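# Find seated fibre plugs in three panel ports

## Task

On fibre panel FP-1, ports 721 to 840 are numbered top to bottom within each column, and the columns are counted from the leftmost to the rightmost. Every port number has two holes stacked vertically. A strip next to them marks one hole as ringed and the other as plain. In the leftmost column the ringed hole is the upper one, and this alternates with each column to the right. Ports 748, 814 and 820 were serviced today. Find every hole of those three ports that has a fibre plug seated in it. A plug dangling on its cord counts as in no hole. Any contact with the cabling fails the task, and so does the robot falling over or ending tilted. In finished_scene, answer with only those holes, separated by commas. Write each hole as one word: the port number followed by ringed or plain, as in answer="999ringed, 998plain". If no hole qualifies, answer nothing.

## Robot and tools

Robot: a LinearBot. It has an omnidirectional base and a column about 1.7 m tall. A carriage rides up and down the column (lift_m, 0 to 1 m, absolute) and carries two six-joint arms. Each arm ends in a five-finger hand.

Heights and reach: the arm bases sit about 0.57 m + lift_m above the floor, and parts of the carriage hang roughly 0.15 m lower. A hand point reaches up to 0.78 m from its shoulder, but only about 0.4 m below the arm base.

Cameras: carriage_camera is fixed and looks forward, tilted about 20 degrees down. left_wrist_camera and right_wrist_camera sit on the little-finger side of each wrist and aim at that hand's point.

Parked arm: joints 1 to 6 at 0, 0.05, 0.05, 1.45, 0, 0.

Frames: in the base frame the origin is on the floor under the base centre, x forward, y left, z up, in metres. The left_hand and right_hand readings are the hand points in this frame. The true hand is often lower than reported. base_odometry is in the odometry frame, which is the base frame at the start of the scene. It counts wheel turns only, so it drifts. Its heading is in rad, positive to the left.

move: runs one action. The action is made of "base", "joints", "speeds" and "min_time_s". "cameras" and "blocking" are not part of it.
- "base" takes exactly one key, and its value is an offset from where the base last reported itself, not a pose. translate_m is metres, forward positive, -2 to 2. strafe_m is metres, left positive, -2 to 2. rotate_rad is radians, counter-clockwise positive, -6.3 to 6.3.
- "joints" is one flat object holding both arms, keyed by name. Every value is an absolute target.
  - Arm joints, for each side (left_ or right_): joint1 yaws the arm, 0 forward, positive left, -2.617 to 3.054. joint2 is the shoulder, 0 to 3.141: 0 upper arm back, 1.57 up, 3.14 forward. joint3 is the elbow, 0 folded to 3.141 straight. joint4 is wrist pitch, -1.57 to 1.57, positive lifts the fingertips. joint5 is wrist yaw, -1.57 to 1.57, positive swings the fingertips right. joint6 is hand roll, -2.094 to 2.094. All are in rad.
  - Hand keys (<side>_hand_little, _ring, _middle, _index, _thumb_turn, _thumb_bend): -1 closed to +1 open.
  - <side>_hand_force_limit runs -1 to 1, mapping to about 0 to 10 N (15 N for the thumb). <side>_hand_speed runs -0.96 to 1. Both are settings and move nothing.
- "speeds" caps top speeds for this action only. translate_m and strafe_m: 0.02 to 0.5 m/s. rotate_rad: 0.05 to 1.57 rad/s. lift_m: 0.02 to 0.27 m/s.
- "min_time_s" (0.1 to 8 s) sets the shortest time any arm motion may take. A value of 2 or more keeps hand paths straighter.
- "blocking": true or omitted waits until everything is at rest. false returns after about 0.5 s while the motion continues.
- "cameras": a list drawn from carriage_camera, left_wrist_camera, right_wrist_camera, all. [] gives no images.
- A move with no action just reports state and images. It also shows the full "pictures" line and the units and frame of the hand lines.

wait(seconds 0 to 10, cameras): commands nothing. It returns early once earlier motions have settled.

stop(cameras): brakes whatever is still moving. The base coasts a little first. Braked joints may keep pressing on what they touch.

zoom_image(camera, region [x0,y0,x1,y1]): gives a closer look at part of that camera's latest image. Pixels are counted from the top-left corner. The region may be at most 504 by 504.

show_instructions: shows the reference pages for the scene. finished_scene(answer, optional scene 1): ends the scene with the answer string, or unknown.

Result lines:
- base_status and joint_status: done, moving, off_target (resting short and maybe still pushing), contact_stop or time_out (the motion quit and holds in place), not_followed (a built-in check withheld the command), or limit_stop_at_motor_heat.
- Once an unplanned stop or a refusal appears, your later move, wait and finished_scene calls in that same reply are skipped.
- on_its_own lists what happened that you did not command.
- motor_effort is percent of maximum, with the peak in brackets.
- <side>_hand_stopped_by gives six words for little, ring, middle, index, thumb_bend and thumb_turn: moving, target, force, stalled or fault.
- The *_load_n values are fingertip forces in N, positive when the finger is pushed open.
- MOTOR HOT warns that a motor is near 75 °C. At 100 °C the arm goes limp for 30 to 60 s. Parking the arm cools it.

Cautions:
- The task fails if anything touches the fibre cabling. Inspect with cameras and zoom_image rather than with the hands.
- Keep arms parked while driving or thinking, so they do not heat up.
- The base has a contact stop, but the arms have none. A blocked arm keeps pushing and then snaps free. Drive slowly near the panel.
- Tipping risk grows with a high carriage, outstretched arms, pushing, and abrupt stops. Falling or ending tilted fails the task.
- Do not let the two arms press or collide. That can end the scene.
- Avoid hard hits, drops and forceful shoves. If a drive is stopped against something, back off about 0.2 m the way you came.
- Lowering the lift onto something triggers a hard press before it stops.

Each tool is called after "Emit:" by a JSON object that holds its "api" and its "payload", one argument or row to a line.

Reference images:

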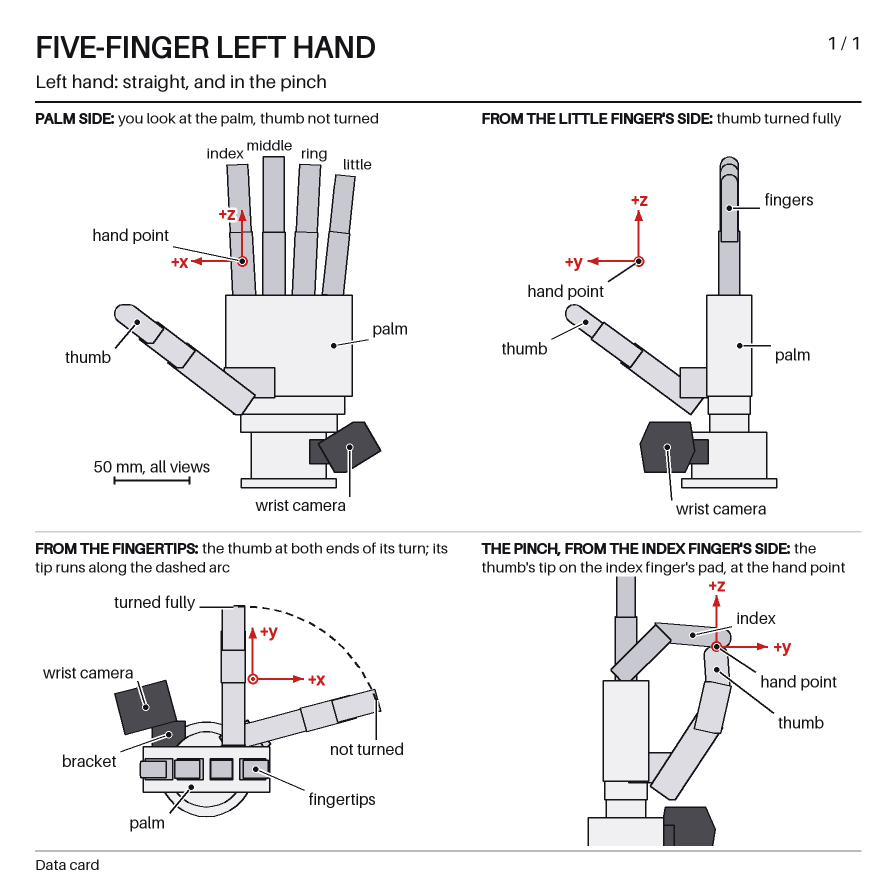

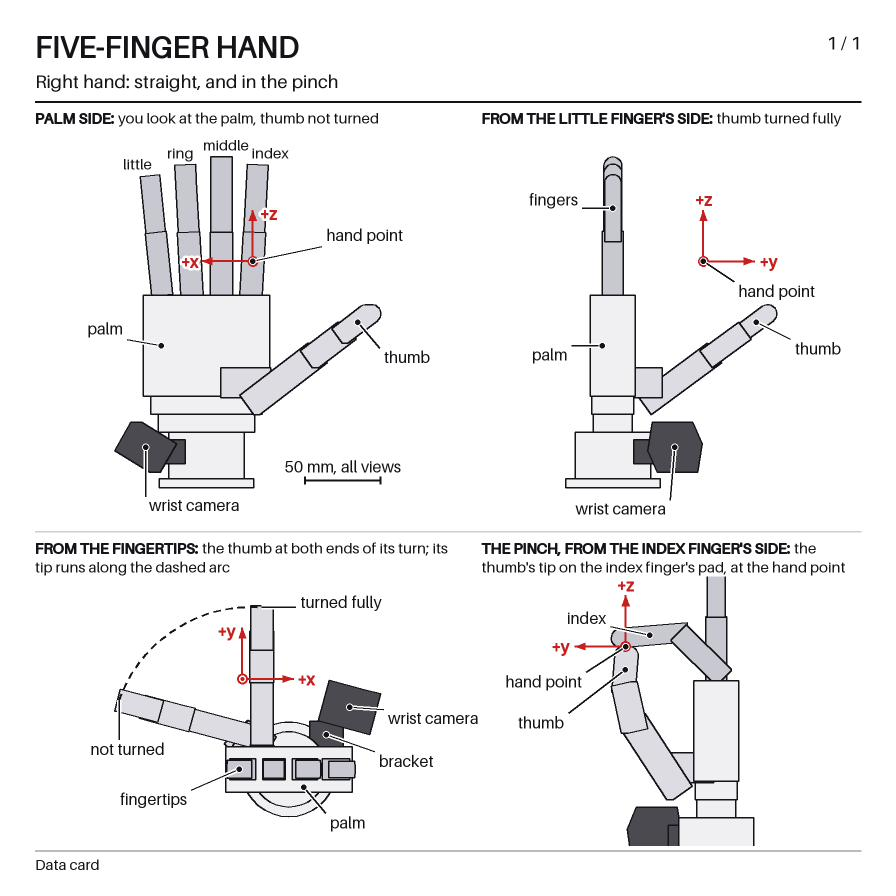

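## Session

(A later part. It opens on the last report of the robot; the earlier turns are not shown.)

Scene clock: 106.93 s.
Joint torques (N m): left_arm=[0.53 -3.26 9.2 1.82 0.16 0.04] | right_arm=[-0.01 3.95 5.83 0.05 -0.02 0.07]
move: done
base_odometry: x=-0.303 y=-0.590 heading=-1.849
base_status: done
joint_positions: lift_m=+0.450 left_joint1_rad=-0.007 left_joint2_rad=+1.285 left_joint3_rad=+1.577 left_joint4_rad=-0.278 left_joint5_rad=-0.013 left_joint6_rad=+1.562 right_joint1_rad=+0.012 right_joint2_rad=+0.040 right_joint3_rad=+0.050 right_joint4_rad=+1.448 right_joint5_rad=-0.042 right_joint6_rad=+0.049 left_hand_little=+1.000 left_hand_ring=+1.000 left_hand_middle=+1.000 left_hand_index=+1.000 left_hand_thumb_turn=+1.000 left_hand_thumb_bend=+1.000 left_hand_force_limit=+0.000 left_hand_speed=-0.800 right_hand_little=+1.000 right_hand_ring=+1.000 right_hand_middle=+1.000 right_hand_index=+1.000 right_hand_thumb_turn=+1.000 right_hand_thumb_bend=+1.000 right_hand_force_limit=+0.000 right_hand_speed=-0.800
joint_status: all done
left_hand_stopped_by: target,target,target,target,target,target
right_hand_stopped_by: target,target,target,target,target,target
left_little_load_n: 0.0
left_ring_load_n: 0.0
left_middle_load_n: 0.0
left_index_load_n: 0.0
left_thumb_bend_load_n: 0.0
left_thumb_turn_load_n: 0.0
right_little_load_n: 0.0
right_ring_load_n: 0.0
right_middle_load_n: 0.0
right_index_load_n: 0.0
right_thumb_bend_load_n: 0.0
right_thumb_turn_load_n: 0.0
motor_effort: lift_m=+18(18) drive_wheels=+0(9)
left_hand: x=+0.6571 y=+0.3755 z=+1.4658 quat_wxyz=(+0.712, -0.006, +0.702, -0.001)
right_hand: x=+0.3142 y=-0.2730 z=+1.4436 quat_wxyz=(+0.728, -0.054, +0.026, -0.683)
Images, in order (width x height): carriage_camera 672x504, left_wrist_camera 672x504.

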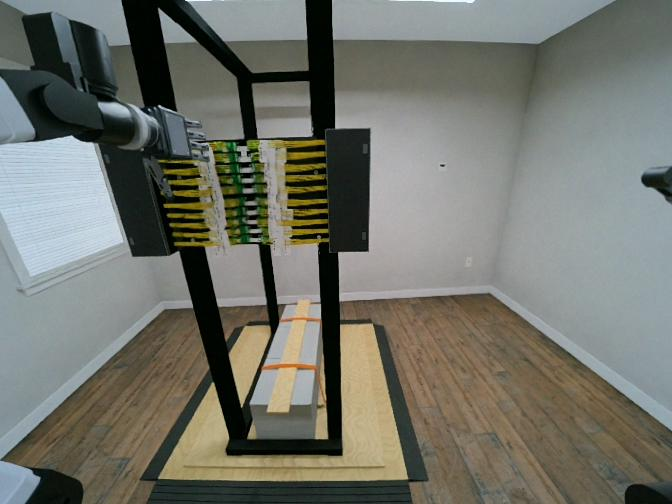

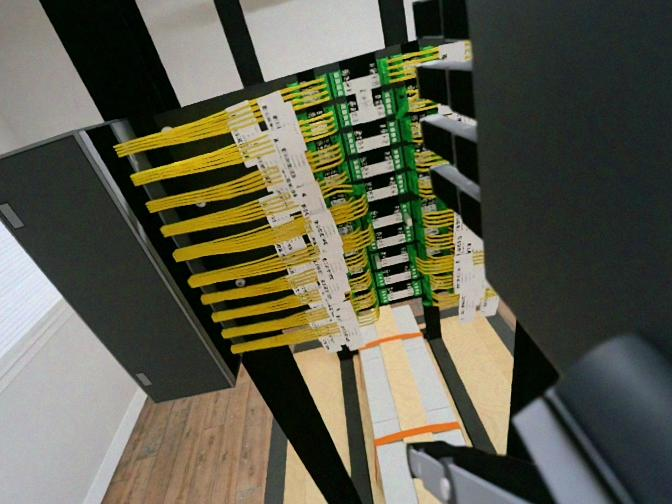

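Emit:
{"api": "move", "payload": {
  "base": {"translate_m": 0.08},
  "speeds": {"translate_m": 0.05},
  "cameras": ["carriage_camera", "left_wrist_camera"]
}}

Emit:
{"api": "zoom_image", "payload": {
  "camera": "left_wrist_camera",
  "region": [270, 60, 440, 200]
}}

Scene clock: 121.23 s.
Joint torques (N m): left_arm=[0.57 -3.82 8.95 1.83 0.16 0.05] | right_arm=[-0.01 3.88 5.85 0.08 -0.02 0.07]
move: done
base_odometry: x=-0.325 y=-0.666 heading=-1.849
base_status: done
joint_positions: lift_m=+0.450 left_joint1_rad=-0.007 left_joint2_rad=+1.289 left_joint3_rad=+1.579 left_joint4_rad=-0.283 left_joint5_rad=-0.013 left_joint6_rad=+1.563 right_joint1_rad=+0.012 right_joint2_rad=+0.040 right_joint3_rad=+0.050 right_joint4_rad=+1.447 right_joint5_rad=-0.042 right_joint6_rad=+0.049 left_hand_little=+1.000 left_hand_ring=+1.000 left_hand_middle=+1.000 left_hand_index=+1.000 left_hand_thumb_turn=+1.000 left_hand_thumb_bend=+1.000 left_hand_force_limit=+0.000 left_hand_speed=-0.800 right_hand_little=+1.000 right_hand_ring=+1.000 right_hand_middle=+1.000 right_hand_index=+1.000 right_hand_thumb_turn=+1.000 right_hand_thumb_bend=+1.000 right_hand_force_limit=+0.000 right_hand_speed=-0.800
joint_status: not commanded
left_hand_stopped_by: target,target,target,target,target,target
right_hand_stopped_by: target,target,target,target,target,target
left_little_load_n: 0.0
left_ring_load_n: 0.0
left_middle_load_n: 0.0
left_index_load_n: 0.0
left_thumb_bend_load_n: 0.0
left_thumb_turn_load_n: 0.0
right_little_load_n: -0.5
right_ring_load_n: 0.0
right_middle_load_n: 0.0
right_index_load_n: 0.0
right_thumb_bend_load_n: 0.0
right_thumb_turn_load_n: 0.0
motor_effort: lift_m=+18(18) drive_wheels=-1(7)
left_hand: x=+0.6580 y=+0.3756 z=+1.4641 quat_wxyz=(+0.709, -0.005, +0.705, +0.000)
right_hand: x=+0.3145 y=-0.2730 z=+1.4435 quat_wxyz=(+0.728, -0.055, +0.026, -0.683)
Images, in order (width x height): carriage_camera 672x504, left_wrist_camera 672x504.

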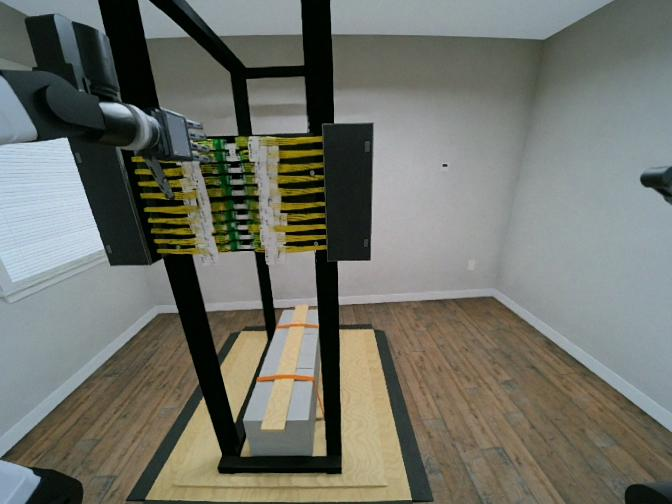

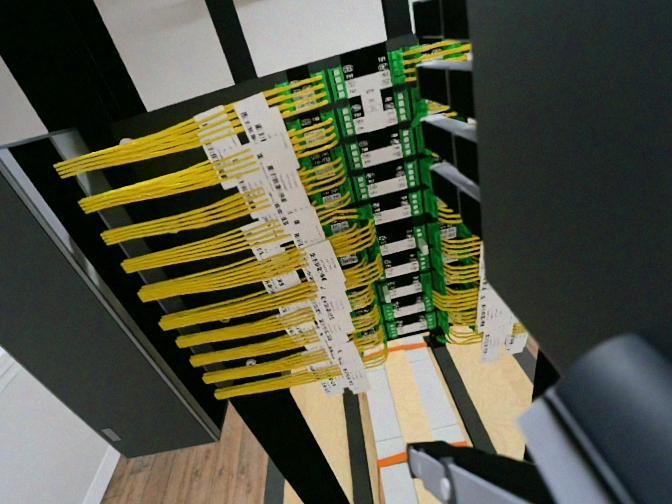

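Scaled by 2.965.

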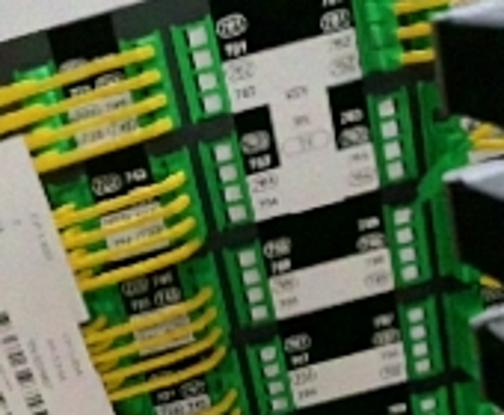

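Emit:
{"api": "move", "payload": {
  "base": {"strafe_m": -0.03},
  "joints": {"lift_m": 0.25, "left_joint4_rad": 0.4, "left_joint6_rad": 0.0},
  "min_time_s": 3,
  "speeds": {"strafe_m": 0.05},
  "cameras": ["carriage_camera", "left_wrist_camera"]
}}

Scene clock: 145.20 s.
Joint torques (N m): left_arm=[0.49 -3.15 7.64 1.49 0.14 -0.14] | right_arm=[-0.02 3.93 5.85 0.07 -0.02 0.07]
move: done
base_odometry: x=-0.354 y=-0.658 heading=-1.849
base_status: done
joint_positions: lift_m=+0.250 left_joint1_rad=-0.006 left_joint2_rad=+1.291 left_joint3_rad=+1.588 left_joint4_rad=+0.391 left_joint5_rad=-0.010 left_joint6_rad=+0.008 right_joint1_rad=+0.012 right_joint2_rad=+0.040 right_joint3_rad=+0.050 right_joint4_rad=+1.447 right_joint5_rad=-0.042 right_joint6_rad=+0.049 left_hand_little=+1.000 left_hand_ring=+1.000 left_hand_middle=+1.000 left_hand_index=+1.000 left_hand_thumb_turn=+1.000 left_hand_thumb_bend=+1.000 left_hand_force_limit=+0.000 left_hand_speed=-0.800 right_hand_little=+1.000 right_hand_ring=+1.000 right_hand_middle=+1.000 right_hand_index=+1.000 right_hand_thumb_turn=+1.000 right_hand_thumb_bend=+1.000 right_hand_force_limit=+0.000 right_hand_speed=-0.800
joint_status: all done
left_hand_stopped_by: target,target,target,target,target,target
right_hand_stopped_by: target,target,target,target,target,target
left_little_load_n: 0.0
left_ring_load_n: 0.0
left_middle_load_n: 0.0
left_index_load_n: 0.0
left_thumb_bend_load_n: 0.5
left_thumb_turn_load_n: 0.0
right_little_load_n: 0.0
right_ring_load_n: 0.0
right_middle_load_n: 0.0
right_index_load_n: 0.0
right_thumb_bend_load_n: 0.0
right_thumb_turn_load_n: 0.0
motor_effort: lift_m=+19(20) drive_wheels=-1(8)
left_hand: x=+0.6350 y=+0.2852 z=+1.4190 quat_wxyz=(+0.642, -0.303, +0.301, -0.637)
right_hand: x=+0.3145 y=-0.2730 z=+1.2433 quat_wxyz=(+0.728, -0.055, +0.026, -0.683)
Images, in order (width x height): carriage_camera 672x504, left_wrist_camera 672x504.

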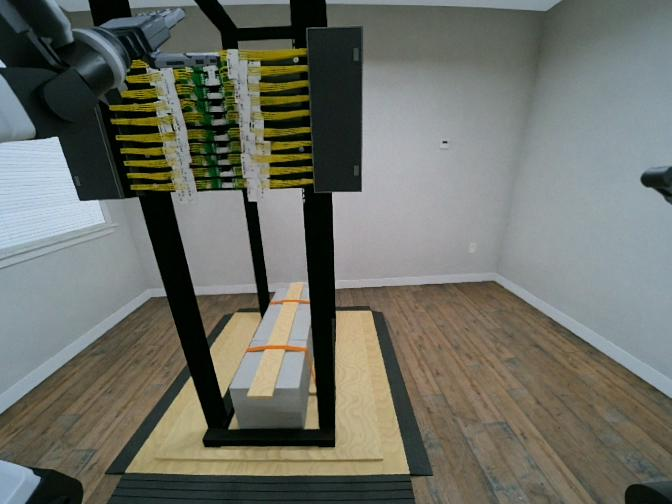

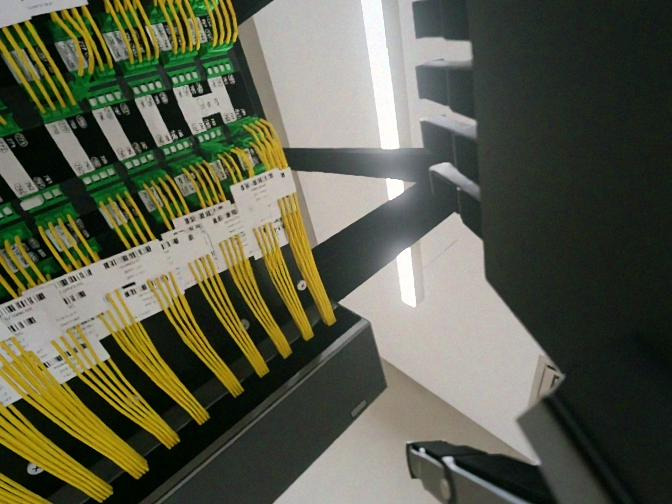

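Emit:
{"api": "zoom_image", "payload": {
  "camera": "left_wrist_camera",
  "region": [0, 120, 200, 320]
}}

Emit:
{"api": "zoom_image", "payload": {
  "camera": "left_wrist_camera",
  "region": [0, 180, 100, 280]
}}

Scaled by 2.520.

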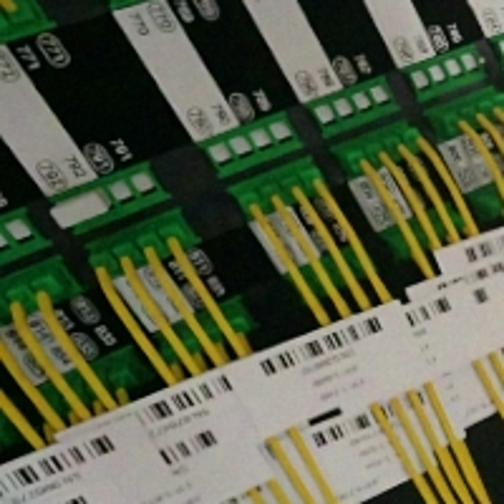

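Scaled by 5.040.

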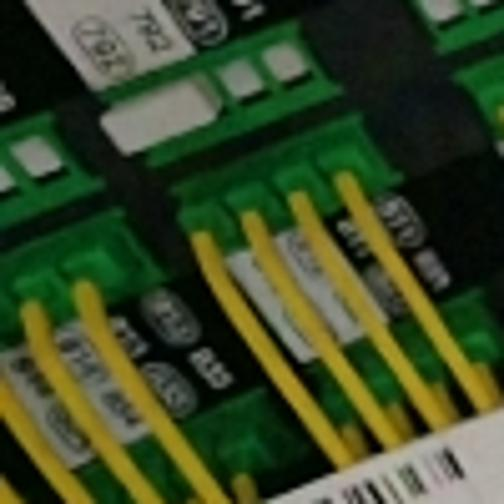

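Emit:
{"api": "move", "payload": {
  "base": {"translate_m": 0.05},
  "joints": {"lift_m": 0.15},
  "speeds": {"translate_m": 0.05, "lift_m": 0.1},
  "cameras": ["carriage_camera", "left_wrist_camera"]
}}

Emit:
{"api": "zoom_image", "payload": {
  "camera": "left_wrist_camera",
  "region": [0, 120, 200, 320]
}}

Scene clock: 154.00 s.
Joint torques (N m): left_arm=[0.5 -3.64 7.38 1.36 0.14 -0.14] | right_arm=[-0.01 3.95 5.81 0.13 -0.02 0.07]
move: done
base_odometry: x=-0.368 y=-0.706 heading=-1.849
base_status: done
joint_positions: lift_m=+0.150 left_joint1_rad=-0.006 left_joint2_rad=+1.294 left_joint3_rad=+1.590 left_joint4_rad=+0.401 left_joint5_rad=-0.010 left_joint6_rad=+0.007 right_joint1_rad=+0.012 right_joint2_rad=+0.040 right_joint3_rad=+0.050 right_joint4_rad=+1.446 right_joint5_rad=-0.042 right_joint6_rad=+0.049 left_hand_little=+1.000 left_hand_ring=+1.000 left_hand_middle=+1.000 left_hand_index=+1.000 left_hand_thumb_turn=+1.000 left_hand_thumb_bend=+1.000 left_hand_force_limit=+0.000 left_hand_speed=-0.800 right_hand_little=+1.000 right_hand_ring=+1.000 right_hand_middle=+1.000 right_hand_index=+1.000 right_hand_thumb_turn=+1.000 right_hand_thumb_bend=+1.000 right_hand_force_limit=+0.000 right_hand_speed=-0.800
joint_status: all done
left_hand_stopped_by: target,target,target,target,target,target
right_hand_stopped_by: target,target,target,target,target,target
left_little_load_n: 0.0
left_ring_load_n: 0.0
left_middle_load_n: 0.0
left_index_load_n: 0.0
left_thumb_bend_load_n: 0.0
left_thumb_turn_load_n: 0.0
right_little_load_n: 0.0
right_ring_load_n: 0.0
right_middle_load_n: 0.0
right_index_load_n: 0.0
right_thumb_bend_load_n: 0.0
right_thumb_turn_load_n: 0.0
motor_effort: lift_m=+20(21) drive_wheels=-2(8)
left_hand: x=+0.6352 y=+0.2851 z=+1.3209 quat_wxyz=(+0.642, -0.301, +0.298, -0.639)
right_hand: x=+0.3148 y=-0.2730 z=+1.1432 quat_wxyz=(+0.728, -0.055, +0.027, -0.683)
Images, in order (width x height): carriage_camera 672x504, left_wrist_camera 672x504.

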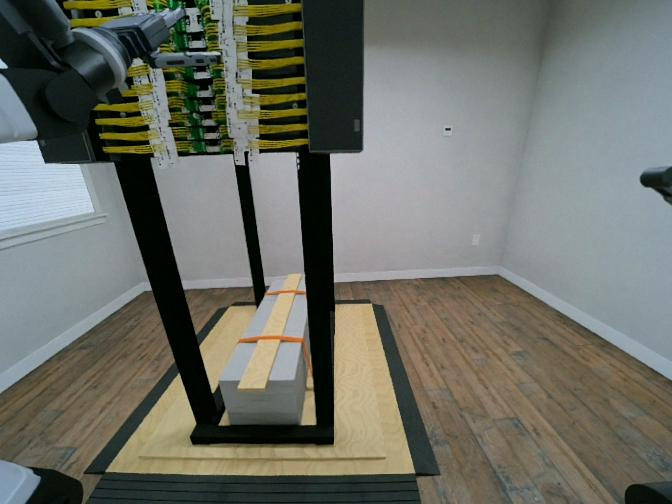

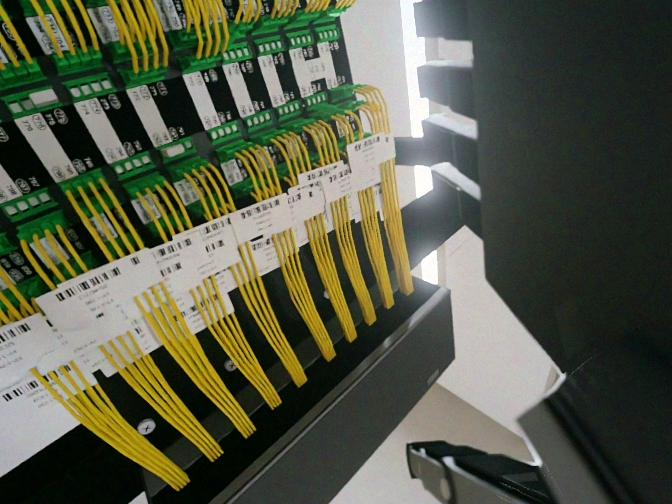

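Scaled by 2.520.

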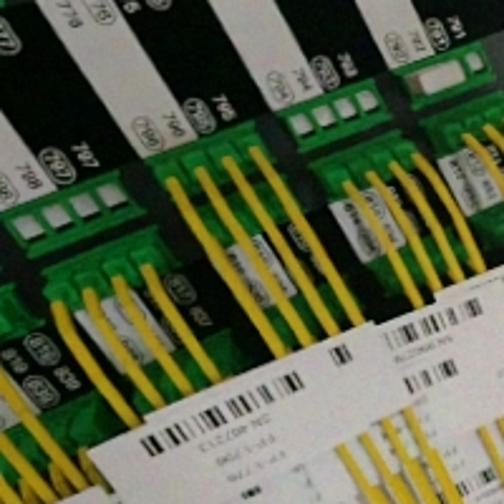

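Emit:
{"api": "zoom_image", "payload": {
  "camera": "left_wrist_camera",
  "region": [110, 140, 200, 230]
}}

Scaled by 5.600.

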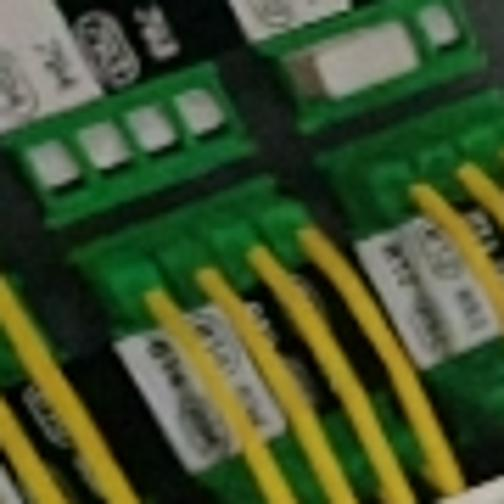

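Emit:
{"api": "move", "payload": {
  "base": {"translate_m": 0.04},
  "joints": {"lift_m": 0.12},
  "speeds": {"translate_m": 0.04, "lift_m": 0.1},
  "cameras": ["left_wrist_camera"]
}}

Emit:
{"api": "zoom_image", "payload": {
  "camera": "left_wrist_camera",
  "region": [60, 130, 200, 270]
}}

Scene clock: 162.33 s.
Joint torques (N m): left_arm=[0.49 -3.7 7.32 1.36 0.14 -0.13] | right_arm=[-0.01 3.99 5.79 0.06 -0.02 0.07]
move: done
base_odometry: x=-0.379 y=-0.745 heading=-1.850
base_status: done
joint_positions: lift_m=+0.120 left_joint1_rad=-0.006 left_joint2_rad=+1.296 left_joint3_rad=+1.591 left_joint4_rad=+0.405 left_joint5_rad=-0.010 left_joint6_rad=+0.007 right_joint1_rad=+0.012 right_joint2_rad=+0.040 right_joint3_rad=+0.050 right_joint4_rad=+1.448 right_joint5_rad=-0.042 right_joint6_rad=+0.049 left_hand_little=+1.000 left_hand_ring=+1.000 left_hand_middle=+1.000 left_hand_index=+1.000 left_hand_thumb_turn=+1.000 left_hand_thumb_bend=+1.000 left_hand_force_limit=+0.000 left_hand_speed=-0.800 right_hand_little=+1.000 right_hand_ring=+1.000 right_hand_middle=+1.000 right_hand_index=+1.000 right_hand_thumb_turn=+1.000 right_hand_thumb_bend=+1.000 right_hand_force_limit=+0.000 right_hand_speed=-0.800
joint_status: all done
left_hand_stopped_by: target,target,target,target,target,target
right_hand_stopped_by: target,target,target,target,target,target
left_little_load_n: 0.0
left_ring_load_n: 0.0
left_middle_load_n: 0.0
left_index_load_n: 0.0
left_thumb_bend_load_n: 0.0
left_thumb_turn_load_n: 0.0
right_little_load_n: 0.0
right_ring_load_n: 0.0
right_middle_load_n: 0.0
right_index_load_n: 0.0
right_thumb_bend_load_n: 0.0
right_thumb_turn_load_n: 0.0
motor_effort: lift_m=+19(20) drive_wheels=+4(12)
left_hand: x=+0.6349 y=+0.2851 z=+1.2920 quat_wxyz=(+0.643, -0.299, +0.297, -0.640)
right_hand: x=+0.3144 y=-0.2730 z=+1.1134 quat_wxyz=(+0.728, -0.055, +0.026, -0.683)
Images, in order (width x height): left_wrist_camera 672x504.

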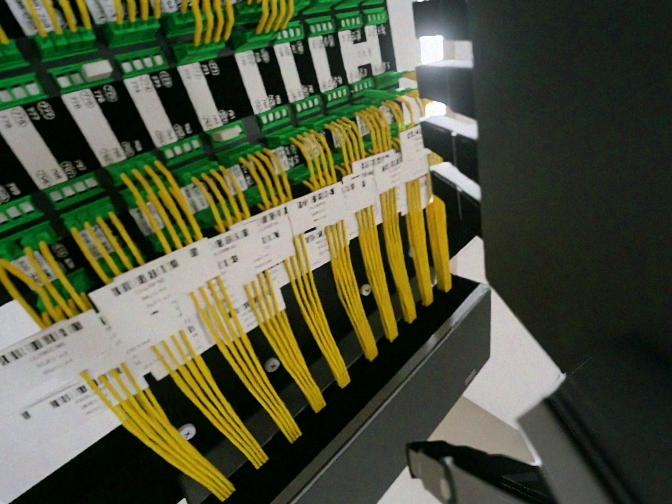

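Scaled by 3.600.

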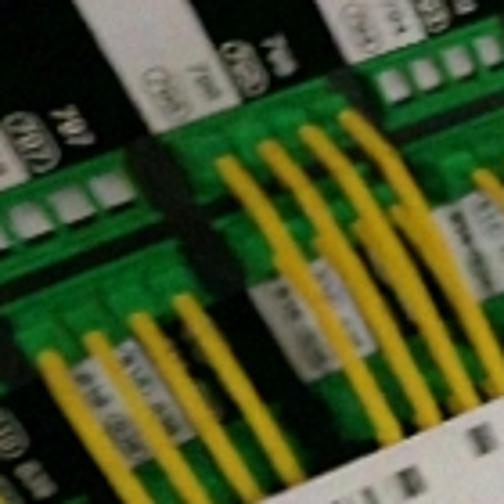

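Emit:
{"api": "zoom_image", "payload": {
  "camera": "left_wrist_camera",
  "region": [180, 130, 260, 210]
}}

Emit:
{"api": "zoom_image", "payload": {
  "camera": "left_wrist_camera",
  "region": [0, 190, 120, 320]
}}

Scaled by 6.300.

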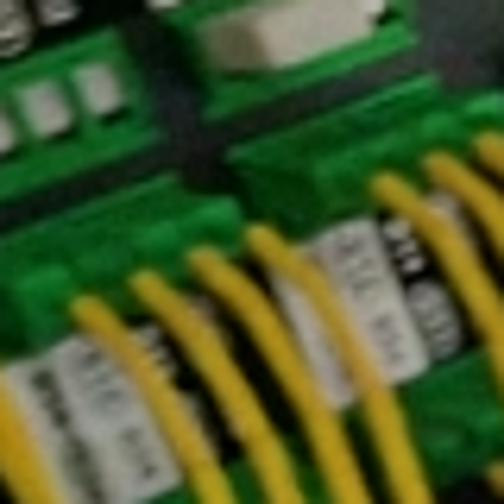

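Scaled by 3.877.

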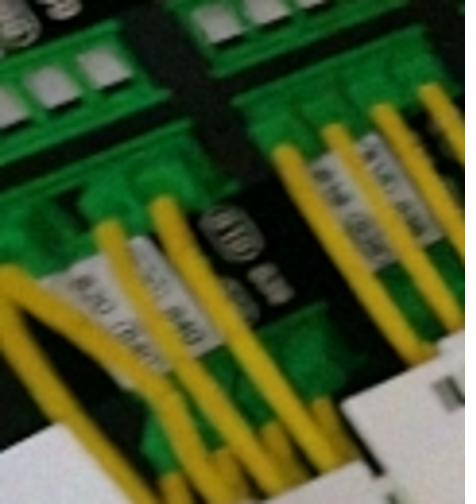

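Emit:
{"api": "move", "payload": {
  "joints": {"lift_m": 0.06},
  "speeds": {"lift_m": 0.1},
  "cameras": ["left_wrist_camera"]
}}

Emit:
{"api": "zoom_image", "payload": {
  "camera": "left_wrist_camera",
  "region": [20, 130, 180, 290]
}}

Scene clock: 168.13 s.
Joint torques (N m): left_arm=[0.5 -3.55 7.21 1.31 0.14 -0.13] | right_arm=[-0.01 3.9 5.74 0.06 -0.02 0.07]
move: done
base_odometry: x=-0.379 y=-0.745 heading=-1.850
base_status: not commanded
joint_positions: lift_m=+0.060 left_joint1_rad=-0.006 left_joint2_rad=+1.296 left_joint3_rad=+1.592 left_joint4_rad=+0.403 left_joint5_rad=-0.010 left_joint6_rad=+0.007 right_joint1_rad=+0.012 right_joint2_rad=+0.040 right_joint3_rad=+0.050 right_joint4_rad=+1.447 right_joint5_rad=-0.042 right_joint6_rad=+0.049 left_hand_little=+1.000 left_hand_ring=+1.000 left_hand_middle=+1.000 left_hand_index=+1.000 left_hand_thumb_turn=+1.000 left_hand_thumb_bend=+1.000 left_hand_force_limit=+0.000 left_hand_speed=-0.800 right_hand_little=+1.000 right_hand_ring=+1.000 right_hand_middle=+1.000 right_hand_index=+1.000 right_hand_thumb_turn=+1.000 right_hand_thumb_bend=+1.000 right_hand_force_limit=+0.000 right_hand_speed=-0.800
joint_status: all done
left_hand_stopped_by: target,target,target,target,target,target
right_hand_stopped_by: target,target,target,target,target,target
left_little_load_n: 0.0
left_ring_load_n: 0.0
left_middle_load_n: 0.0
left_index_load_n: 0.0
left_thumb_bend_load_n: 0.5
left_thumb_turn_load_n: 0.0
right_little_load_n: 0.0
right_ring_load_n: 0.0
right_middle_load_n: 0.0
right_index_load_n: 0.0
right_thumb_bend_load_n: 0.0
right_thumb_turn_load_n: 0.0
motor_effort: lift_m=+20(21) drive_wheels=-1(5)
left_hand: x=+0.6349 y=+0.2851 z=+1.2320 quat_wxyz=(+0.643, -0.300, +0.297, -0.639)
right_hand: x=+0.3145 y=-0.2730 z=+1.0533 quat_wxyz=(+0.728, -0.055, +0.026, -0.683)
Images, in order (width x height): left_wrist_camera 672x504.

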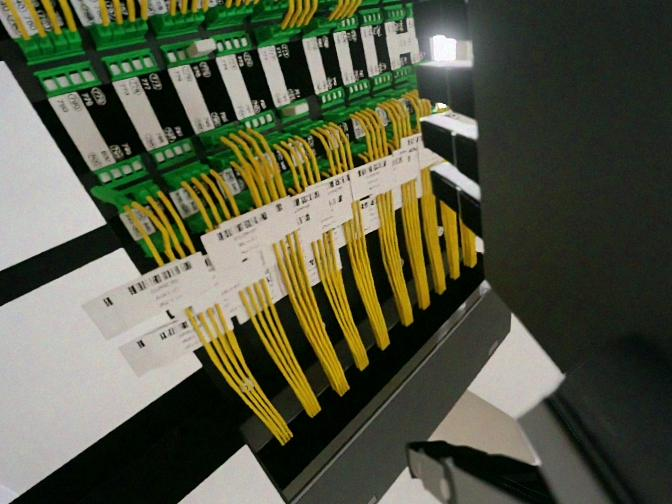

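Scaled by 3.150.

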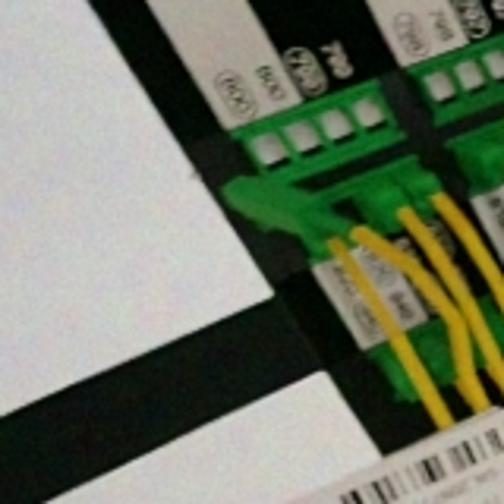

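Emit:
{"api": "move", "payload": {
  "base": {"translate_m": 0.03},
  "joints": {"lift_m": 0.01},
  "speeds": {"lift_m": 0.1, "translate_m": 0.03},
  "cameras": ["carriage_camera", "left_wrist_camera"]
}}

Emit:
{"api": "zoom_image", "payload": {
  "camera": "left_wrist_camera",
  "region": [120, 80, 280, 240]
}}

Scene clock: 173.20 s.
Joint torques (N m): left_arm=[0.51 -3.84 7.36 1.35 0.13 -0.13] | right_arm=[-0.01 3.89 5.93 0.07 -0.02 0.07]
move: done
base_odometry: x=-0.388 y=-0.774 heading=-1.850
base_status: done
joint_positions: lift_m=+0.010 left_joint1_rad=-0.006 left_joint2_rad=+1.297 left_joint3_rad=+1.592 left_joint4_rad=+0.405 left_joint5_rad=-0.010 left_joint6_rad=+0.006 right_joint1_rad=+0.012 right_joint2_rad=+0.040 right_joint3_rad=+0.050 right_joint4_rad=+1.448 right_joint5_rad=-0.042 right_joint6_rad=+0.049 left_hand_little=+1.000 left_hand_ring=+1.000 left_hand_middle=+1.000 left_hand_index=+1.000 left_hand_thumb_turn=+1.000 left_hand_thumb_bend=+1.000 left_hand_force_limit=+0.000 left_hand_speed=-0.800 right_hand_little=+1.000 right_hand_ring=+1.000 right_hand_middle=+1.000 right_hand_index=+1.000 right_hand_thumb_turn=+1.000 right_hand_thumb_bend=+1.000 right_hand_force_limit=+0.000 right_hand_speed=-0.800
joint_status: all done
left_hand_stopped_by: target,target,target,target,target,target
right_hand_stopped_by: target,target,target,target,target,target
left_little_load_n: 0.0
left_ring_load_n: -0.5
left_middle_load_n: 0.0
left_index_load_n: 0.0
left_thumb_bend_load_n: 0.0
left_thumb_turn_load_n: 0.0
right_little_load_n: 0.0
right_ring_load_n: 0.0
right_middle_load_n: 0.0
right_index_load_n: 0.0
right_thumb_bend_load_n: 0.0
right_thumb_turn_load_n: 0.0
motor_effort: lift_m=+20(20) drive_wheels=+4(11)
left_hand: x=+0.6354 y=+0.2850 z=+1.1820 quat_wxyz=(+0.643, -0.300, +0.297, -0.640)
right_hand: x=+0.3144 y=-0.2730 z=+1.0034 quat_wxyz=(+0.728, -0.055, +0.026, -0.683)
Images, in order (width x height): carriage_camera 672x504, left_wrist_camera 672x504.

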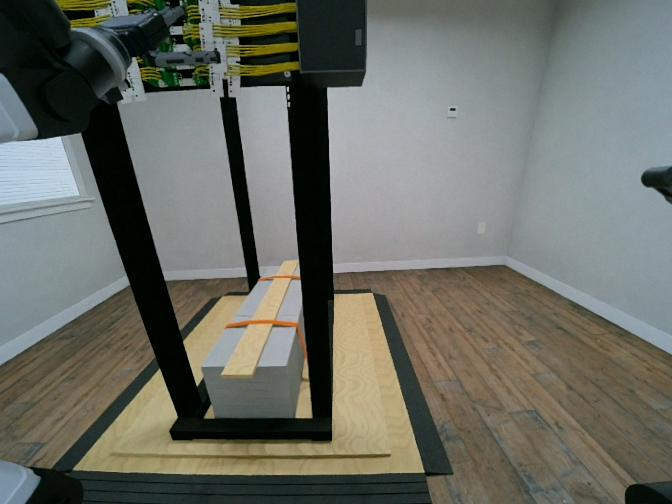

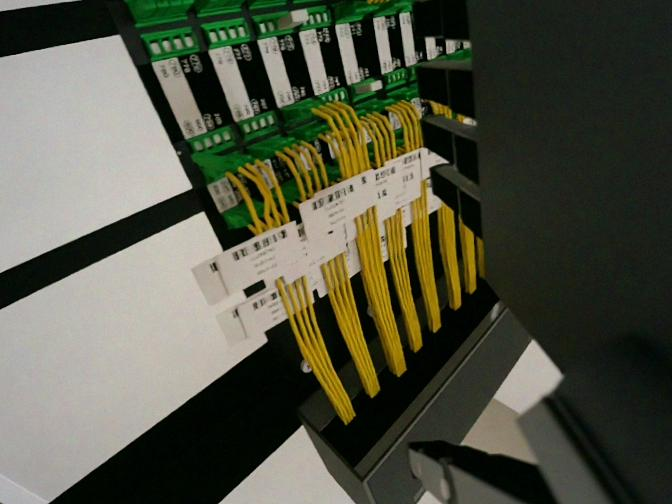

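Scaled by 3.150.

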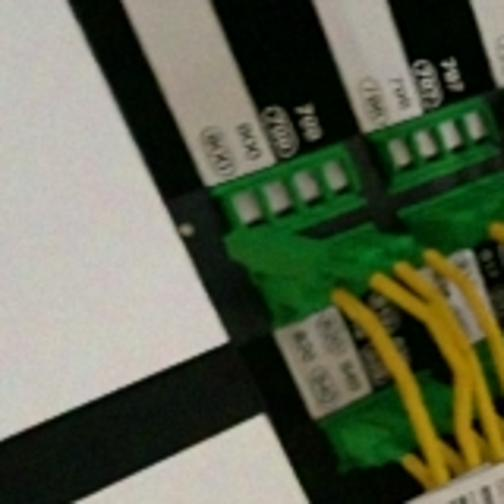

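Emit:
{"api": "zoom_image", "payload": {
  "camera": "left_wrist_camera",
  "region": [180, 130, 270, 220]
}}

Scaled by 5.600.

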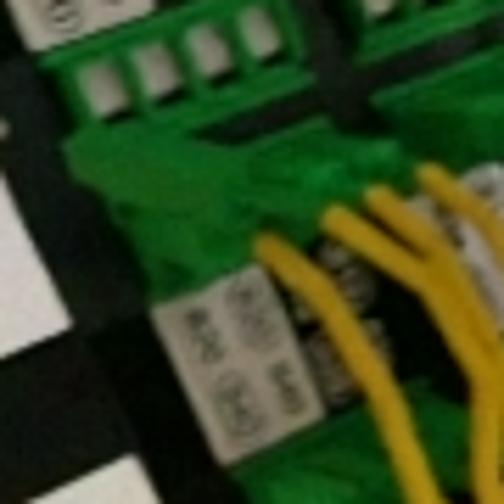

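Emit:
{"api": "move", "payload": {
  "base": {"translate_m": -0.1},
  "speeds": {"translate_m": 0.1}
}}

Emit:
{"api": "move", "payload": {
  "joints": {"lift_m": 0.2, "left_joint4_rad": 0.05},
  "min_time_s": 2,
  "cameras": ["left_wrist_camera"]
}}

Emit:
{"api": "zoom_image", "payload": {
  "camera": "left_wrist_camera",
  "region": [40, 60, 240, 260]
}}

Scene clock: 181.43 s.
Joint torques (N m): left_arm=[0.5 -3.85 7.15 1.31 0.13 -0.13] | right_arm=[-0.01 3.89 5.83 0.08 -0.02 0.07]
move: done
base_odometry: x=-0.360 y=-0.678 heading=-1.850
base_status: done
joint_positions: lift_m=+0.010 left_joint1_rad=-0.006 left_joint2_rad=+1.297 left_joint3_rad=+1.592 left_joint4_rad=+0.406 left_joint5_rad=-0.010 left_joint6_rad=+0.006 right_joint1_rad=+0.012 right_joint2_rad=+0.040 right_joint3_rad=+0.050 right_joint4_rad=+1.448 right_joint5_rad=-0.042 right_joint6_rad=+0.049 left_hand_little=+1.000 left_hand_ring=+1.000 left_hand_middle=+1.000 left_hand_index=+1.000 left_hand_thumb_turn=+1.000 left_hand_thumb_bend=+1.000 left_hand_force_limit=+0.000 left_hand_speed=-0.800 right_hand_little=+1.000 right_hand_ring=+1.000 right_hand_middle=+1.000 right_hand_index=+1.000 right_hand_thumb_turn=+1.000 right_hand_thumb_bend=+1.000 right_hand_force_limit=+0.000 right_hand_speed=-0.800
joint_status: not commanded
left_hand_stopped_by: target,target,target,target,target,target
right_hand_stopped_by: target,target,target,target,target,target
left_little_load_n: -0.5
left_ring_load_n: 0.0
left_middle_load_n: 0.0
left_index_load_n: 0.0
left_thumb_bend_load_n: 0.0
left_thumb_turn_load_n: 0.0
right_little_load_n: 0.0
right_ring_load_n: 0.0
right_middle_load_n: 0.0
right_index_load_n: 0.0
right_thumb_bend_load_n: 0.5
right_thumb_turn_load_n: 0.0
motor_effort: lift_m=+19(20) drive_wheels=-2(7)
left_hand: x=+0.6353 y=+0.2850 z=+1.1822 quat_wxyz=(+0.643, -0.299, +0.296, -0.640)
right_hand: x=+0.3143 y=-0.2730 z=+1.0034 quat_wxyz=(+0.728, -0.055, +0.026, -0.683)
pictures: none

Scene clock: 183.73 s.
Joint torques (N m): left_arm=[0.5 -4.22 7.54 1.58 0.13 -0.13] | right_arm=[-0.02 3.93 5.85 0.07 -0.02 0.07]
move: done
base_odometry: x=-0.360 y=-0.678 heading=-1.850
base_status: not commanded
joint_positions: lift_m=+0.200 left_joint1_rad=-0.006 left_joint2_rad=+1.297 left_joint3_rad=+1.593 left_joint4_rad=+0.071 left_joint5_rad=-0.010 left_joint6_rad=+0.006 right_joint1_rad=+0.012 right_joint2_rad=+0.040 right_joint3_rad=+0.050 right_joint4_rad=+1.448 right_joint5_rad=-0.042 right_joint6_rad=+0.049 left_hand_little=+1.000 left_hand_ring=+1.000 left_hand_middle=+1.000 left_hand_index=+1.000 left_hand_thumb_turn=+1.000 left_hand_thumb_bend=+1.000 left_hand_force_limit=+0.000 left_hand_speed=-0.800 right_hand_little=+1.000 right_hand_ring=+1.000 right_hand_middle=+1.000 right_hand_index=+1.000 right_hand_thumb_turn=+1.000 right_hand_thumb_bend=+1.000 right_hand_force_limit=+0.000 right_hand_speed=-0.800
joint_status: all done
left_hand_stopped_by: target,target,target,target,target,target
right_hand_stopped_by: target,target,target,target,target,target
left_little_load_n: 0.0
left_ring_load_n: 0.0
left_middle_load_n: 0.0
left_index_load_n: 0.0
left_thumb_bend_load_n: 0.0
left_thumb_turn_load_n: 0.0
right_little_load_n: 0.0
right_ring_load_n: 0.0
right_middle_load_n: 0.0
right_index_load_n: 0.0
right_thumb_bend_load_n: 0.0
right_thumb_turn_load_n: 0.0
motor_effort: lift_m=+18(23) drive_wheels=-2(2)
left_hand: x=+0.6634 y=+0.2849 z=+1.2854 quat_wxyz=(+0.585, -0.401, +0.400, -0.581)
right_hand: x=+0.3143 y=-0.2730 z=+1.1936 quat_wxyz=(+0.728, -0.055, +0.026, -0.683)
Images, in order (width x height): left_wrist_camera 672x504.

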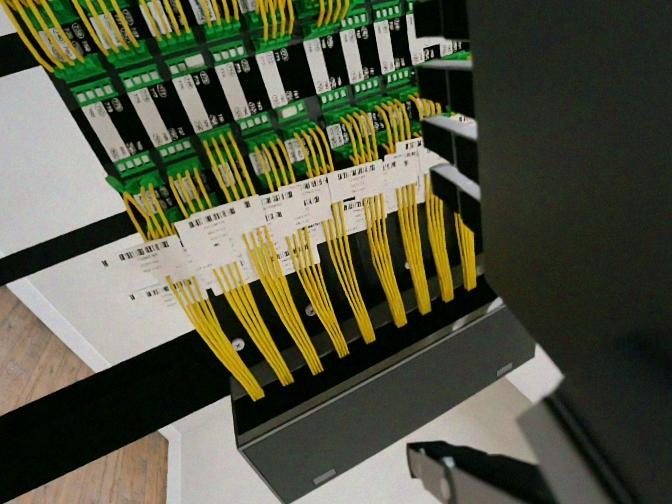

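Scaled by 2.520.

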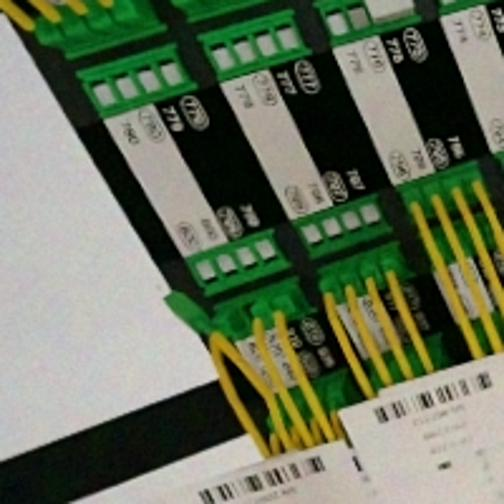

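Emit:
{"api": "zoom_image", "payload": {
  "camera": "left_wrist_camera",
  "region": [100, 160, 180, 240]
}}

Scaled by 6.300.

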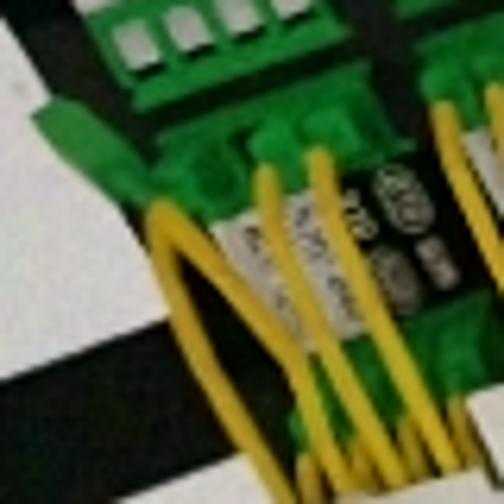

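Emit:
{"api": "move", "payload": {
  "joints": {"left_hand_little": -1, "left_hand_ring": -1, "left_hand_middle": -1, "left_hand_index": -1, "left_hand_speed": 0.0},
  "cameras": ["left_wrist_camera", "carriage_camera"]
}}

Scene clock: 190.57 s.
Joint torques (N m): left_arm=[0.5 -4.22 7.5 1.59 0.13 -0.13] | right_arm=[-0.01 3.93 5.85 0.06 -0.02 0.07]
move: done
base_odometry: x=-0.360 y=-0.678 heading=-1.850
base_status: not commanded
joint_positions: lift_m=+0.200 left_joint1_rad=-0.006 left_joint2_rad=+1.297 left_joint3_rad=+1.593 left_joint4_rad=+0.069 left_joint5_rad=-0.010 left_joint6_rad=+0.006 right_joint1_rad=+0.012 right_joint2_rad=+0.040 right_joint3_rad=+0.050 right_joint4_rad=+1.448 right_joint5_rad=-0.042 right_joint6_rad=+0.049 left_hand_little=-1.000 left_hand_ring=-1.000 left_hand_middle=-1.000 left_hand_index=-1.000 left_hand_thumb_turn=+1.000 left_hand_thumb_bend=+1.000 left_hand_force_limit=+0.000 left_hand_speed=+0.000 right_hand_little=+1.000 right_hand_ring=+1.000 right_hand_middle=+1.000 right_hand_index=+1.000 right_hand_thumb_turn=+1.000 right_hand_thumb_bend=+1.000 right_hand_force_limit=+0.000 right_hand_speed=-0.800
joint_status: all done
left_hand_stopped_by: target,target,target,target,target,target
right_hand_stopped_by: target,target,target,target,target,target
left_little_load_n: 0.0
left_ring_load_n: 0.0
left_middle_load_n: 0.0
left_index_load_n: 0.0
left_thumb_bend_load_n: 0.0
left_thumb_turn_load_n: 0.0
right_little_load_n: 0.0
right_ring_load_n: 0.0
right_middle_load_n: 0.0
right_index_load_n: 0.0
right_thumb_bend_load_n: 0.0
right_thumb_turn_load_n: 0.0
motor_effort: lift_m=+18(18) drive_wheels=-2(2)
left_hand: x=+0.6635 y=+0.2849 z=+1.2849 quat_wxyz=(+0.584, -0.402, +0.400, -0.580)
right_hand: x=+0.3143 y=-0.2730 z=+1.1936 quat_wxyz=(+0.728, -0.055, +0.026, -0.683)
pictures: carriage_camera, left_wrist_camera
Images, in order (width x height): carriage_camera 672x504, left_wrist_camera 672x504.

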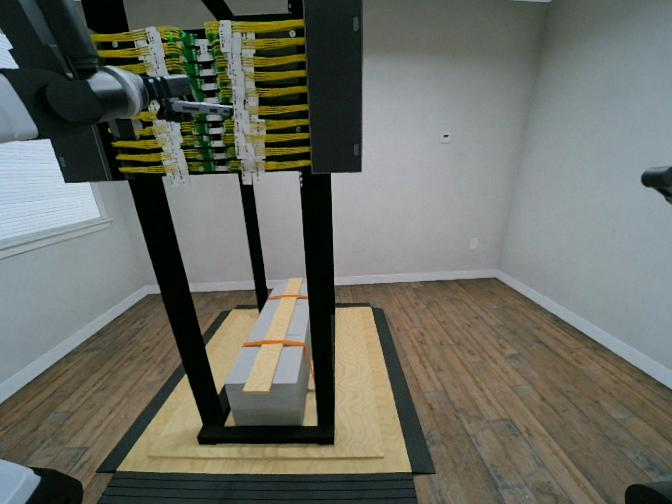

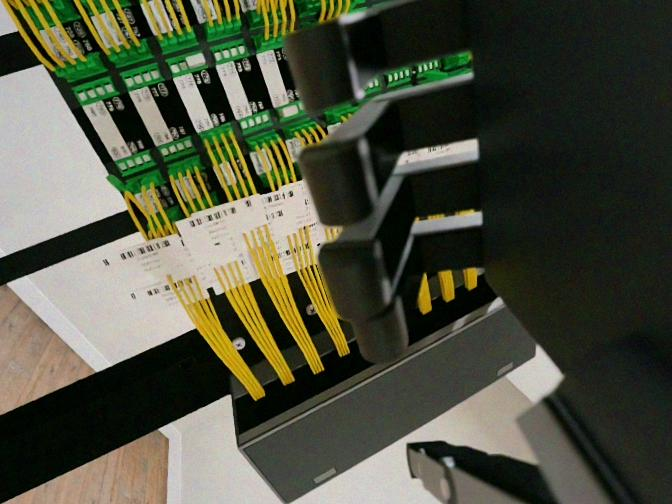

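Emit:
{"api": "move", "payload": {
  "base": {"translate_m": 0.05},
  "speeds": {"translate_m": 0.05},
  "cameras": ["left_wrist_camera"]
}}

Emit:
{"api": "zoom_image", "payload": {
  "camera": "left_wrist_camera",
  "region": [40, 140, 180, 280]
}}

Scene clock: 193.87 s.
Joint torques (N m): left_arm=[0.5 -4.27 7.57 1.65 0.13 -0.13] | right_arm=[-0.02 3.84 6 0.08 -0.02 0.07]
move: done
base_odometry: x=-0.374 y=-0.726 heading=-1.850
base_status: done
joint_positions: lift_m=+0.200 left_joint1_rad=-0.006 left_joint2_rad=+1.297 left_joint3_rad=+1.593 left_joint4_rad=+0.062 left_joint5_rad=-0.010 left_joint6_rad=+0.006 right_joint1_rad=+0.012 right_joint2_rad=+0.040 right_joint3_rad=+0.050 right_joint4_rad=+1.447 right_joint5_rad=-0.042 right_joint6_rad=+0.049 left_hand_little=-1.000 left_hand_ring=-1.000 left_hand_middle=-1.000 left_hand_index=-1.000 left_hand_thumb_turn=+1.000 left_hand_thumb_bend=+1.000 left_hand_force_limit=+0.000 left_hand_speed=+0.000 right_hand_little=+1.000 right_hand_ring=+1.000 right_hand_middle=+1.000 right_hand_index=+1.000 right_hand_thumb_turn=+1.000 right_hand_thumb_bend=+1.000 right_hand_force_limit=+0.000 right_hand_speed=-0.800
joint_status: not commanded
left_hand_stopped_by: target,target,target,target,target,target
right_hand_stopped_by: target,target,target,target,target,target
left_little_load_n: 0.0
left_ring_load_n: 0.0
left_middle_load_n: 0.0
left_index_load_n: 0.0
left_thumb_bend_load_n: 0.0
left_thumb_turn_load_n: 0.0
right_little_load_n: 0.0
right_ring_load_n: 0.0
right_middle_load_n: 0.0
right_index_load_n: 0.0
right_thumb_bend_load_n: 0.0
right_thumb_turn_load_n: 0.0
motor_effort: lift_m=+18(18) drive_wheels=-1(10)
left_hand: x=+0.6637 y=+0.2849 z=+1.2830 quat_wxyz=(+0.583, -0.404, +0.402, -0.579)
right_hand: x=+0.3145 y=-0.2730 z=+1.1935 quat_wxyz=(+0.728, -0.055, +0.026, -0.683)
Images, in order (width x height): left_wrist_camera 672x504.

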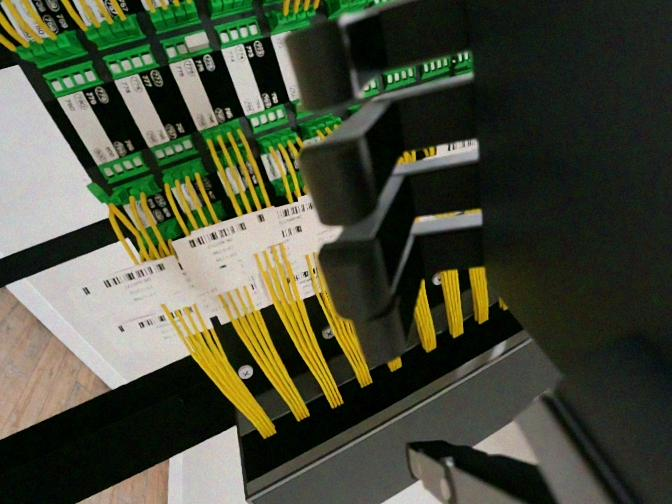

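Scaled by 3.600.

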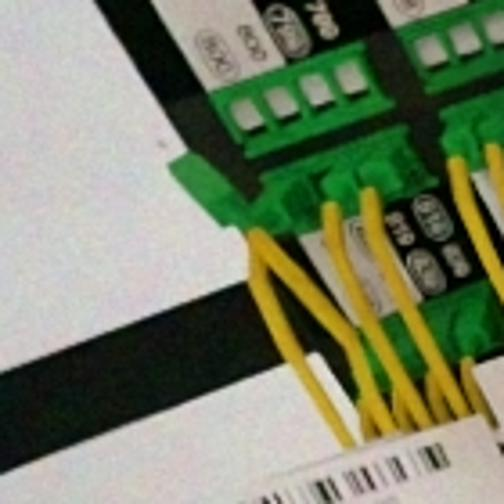

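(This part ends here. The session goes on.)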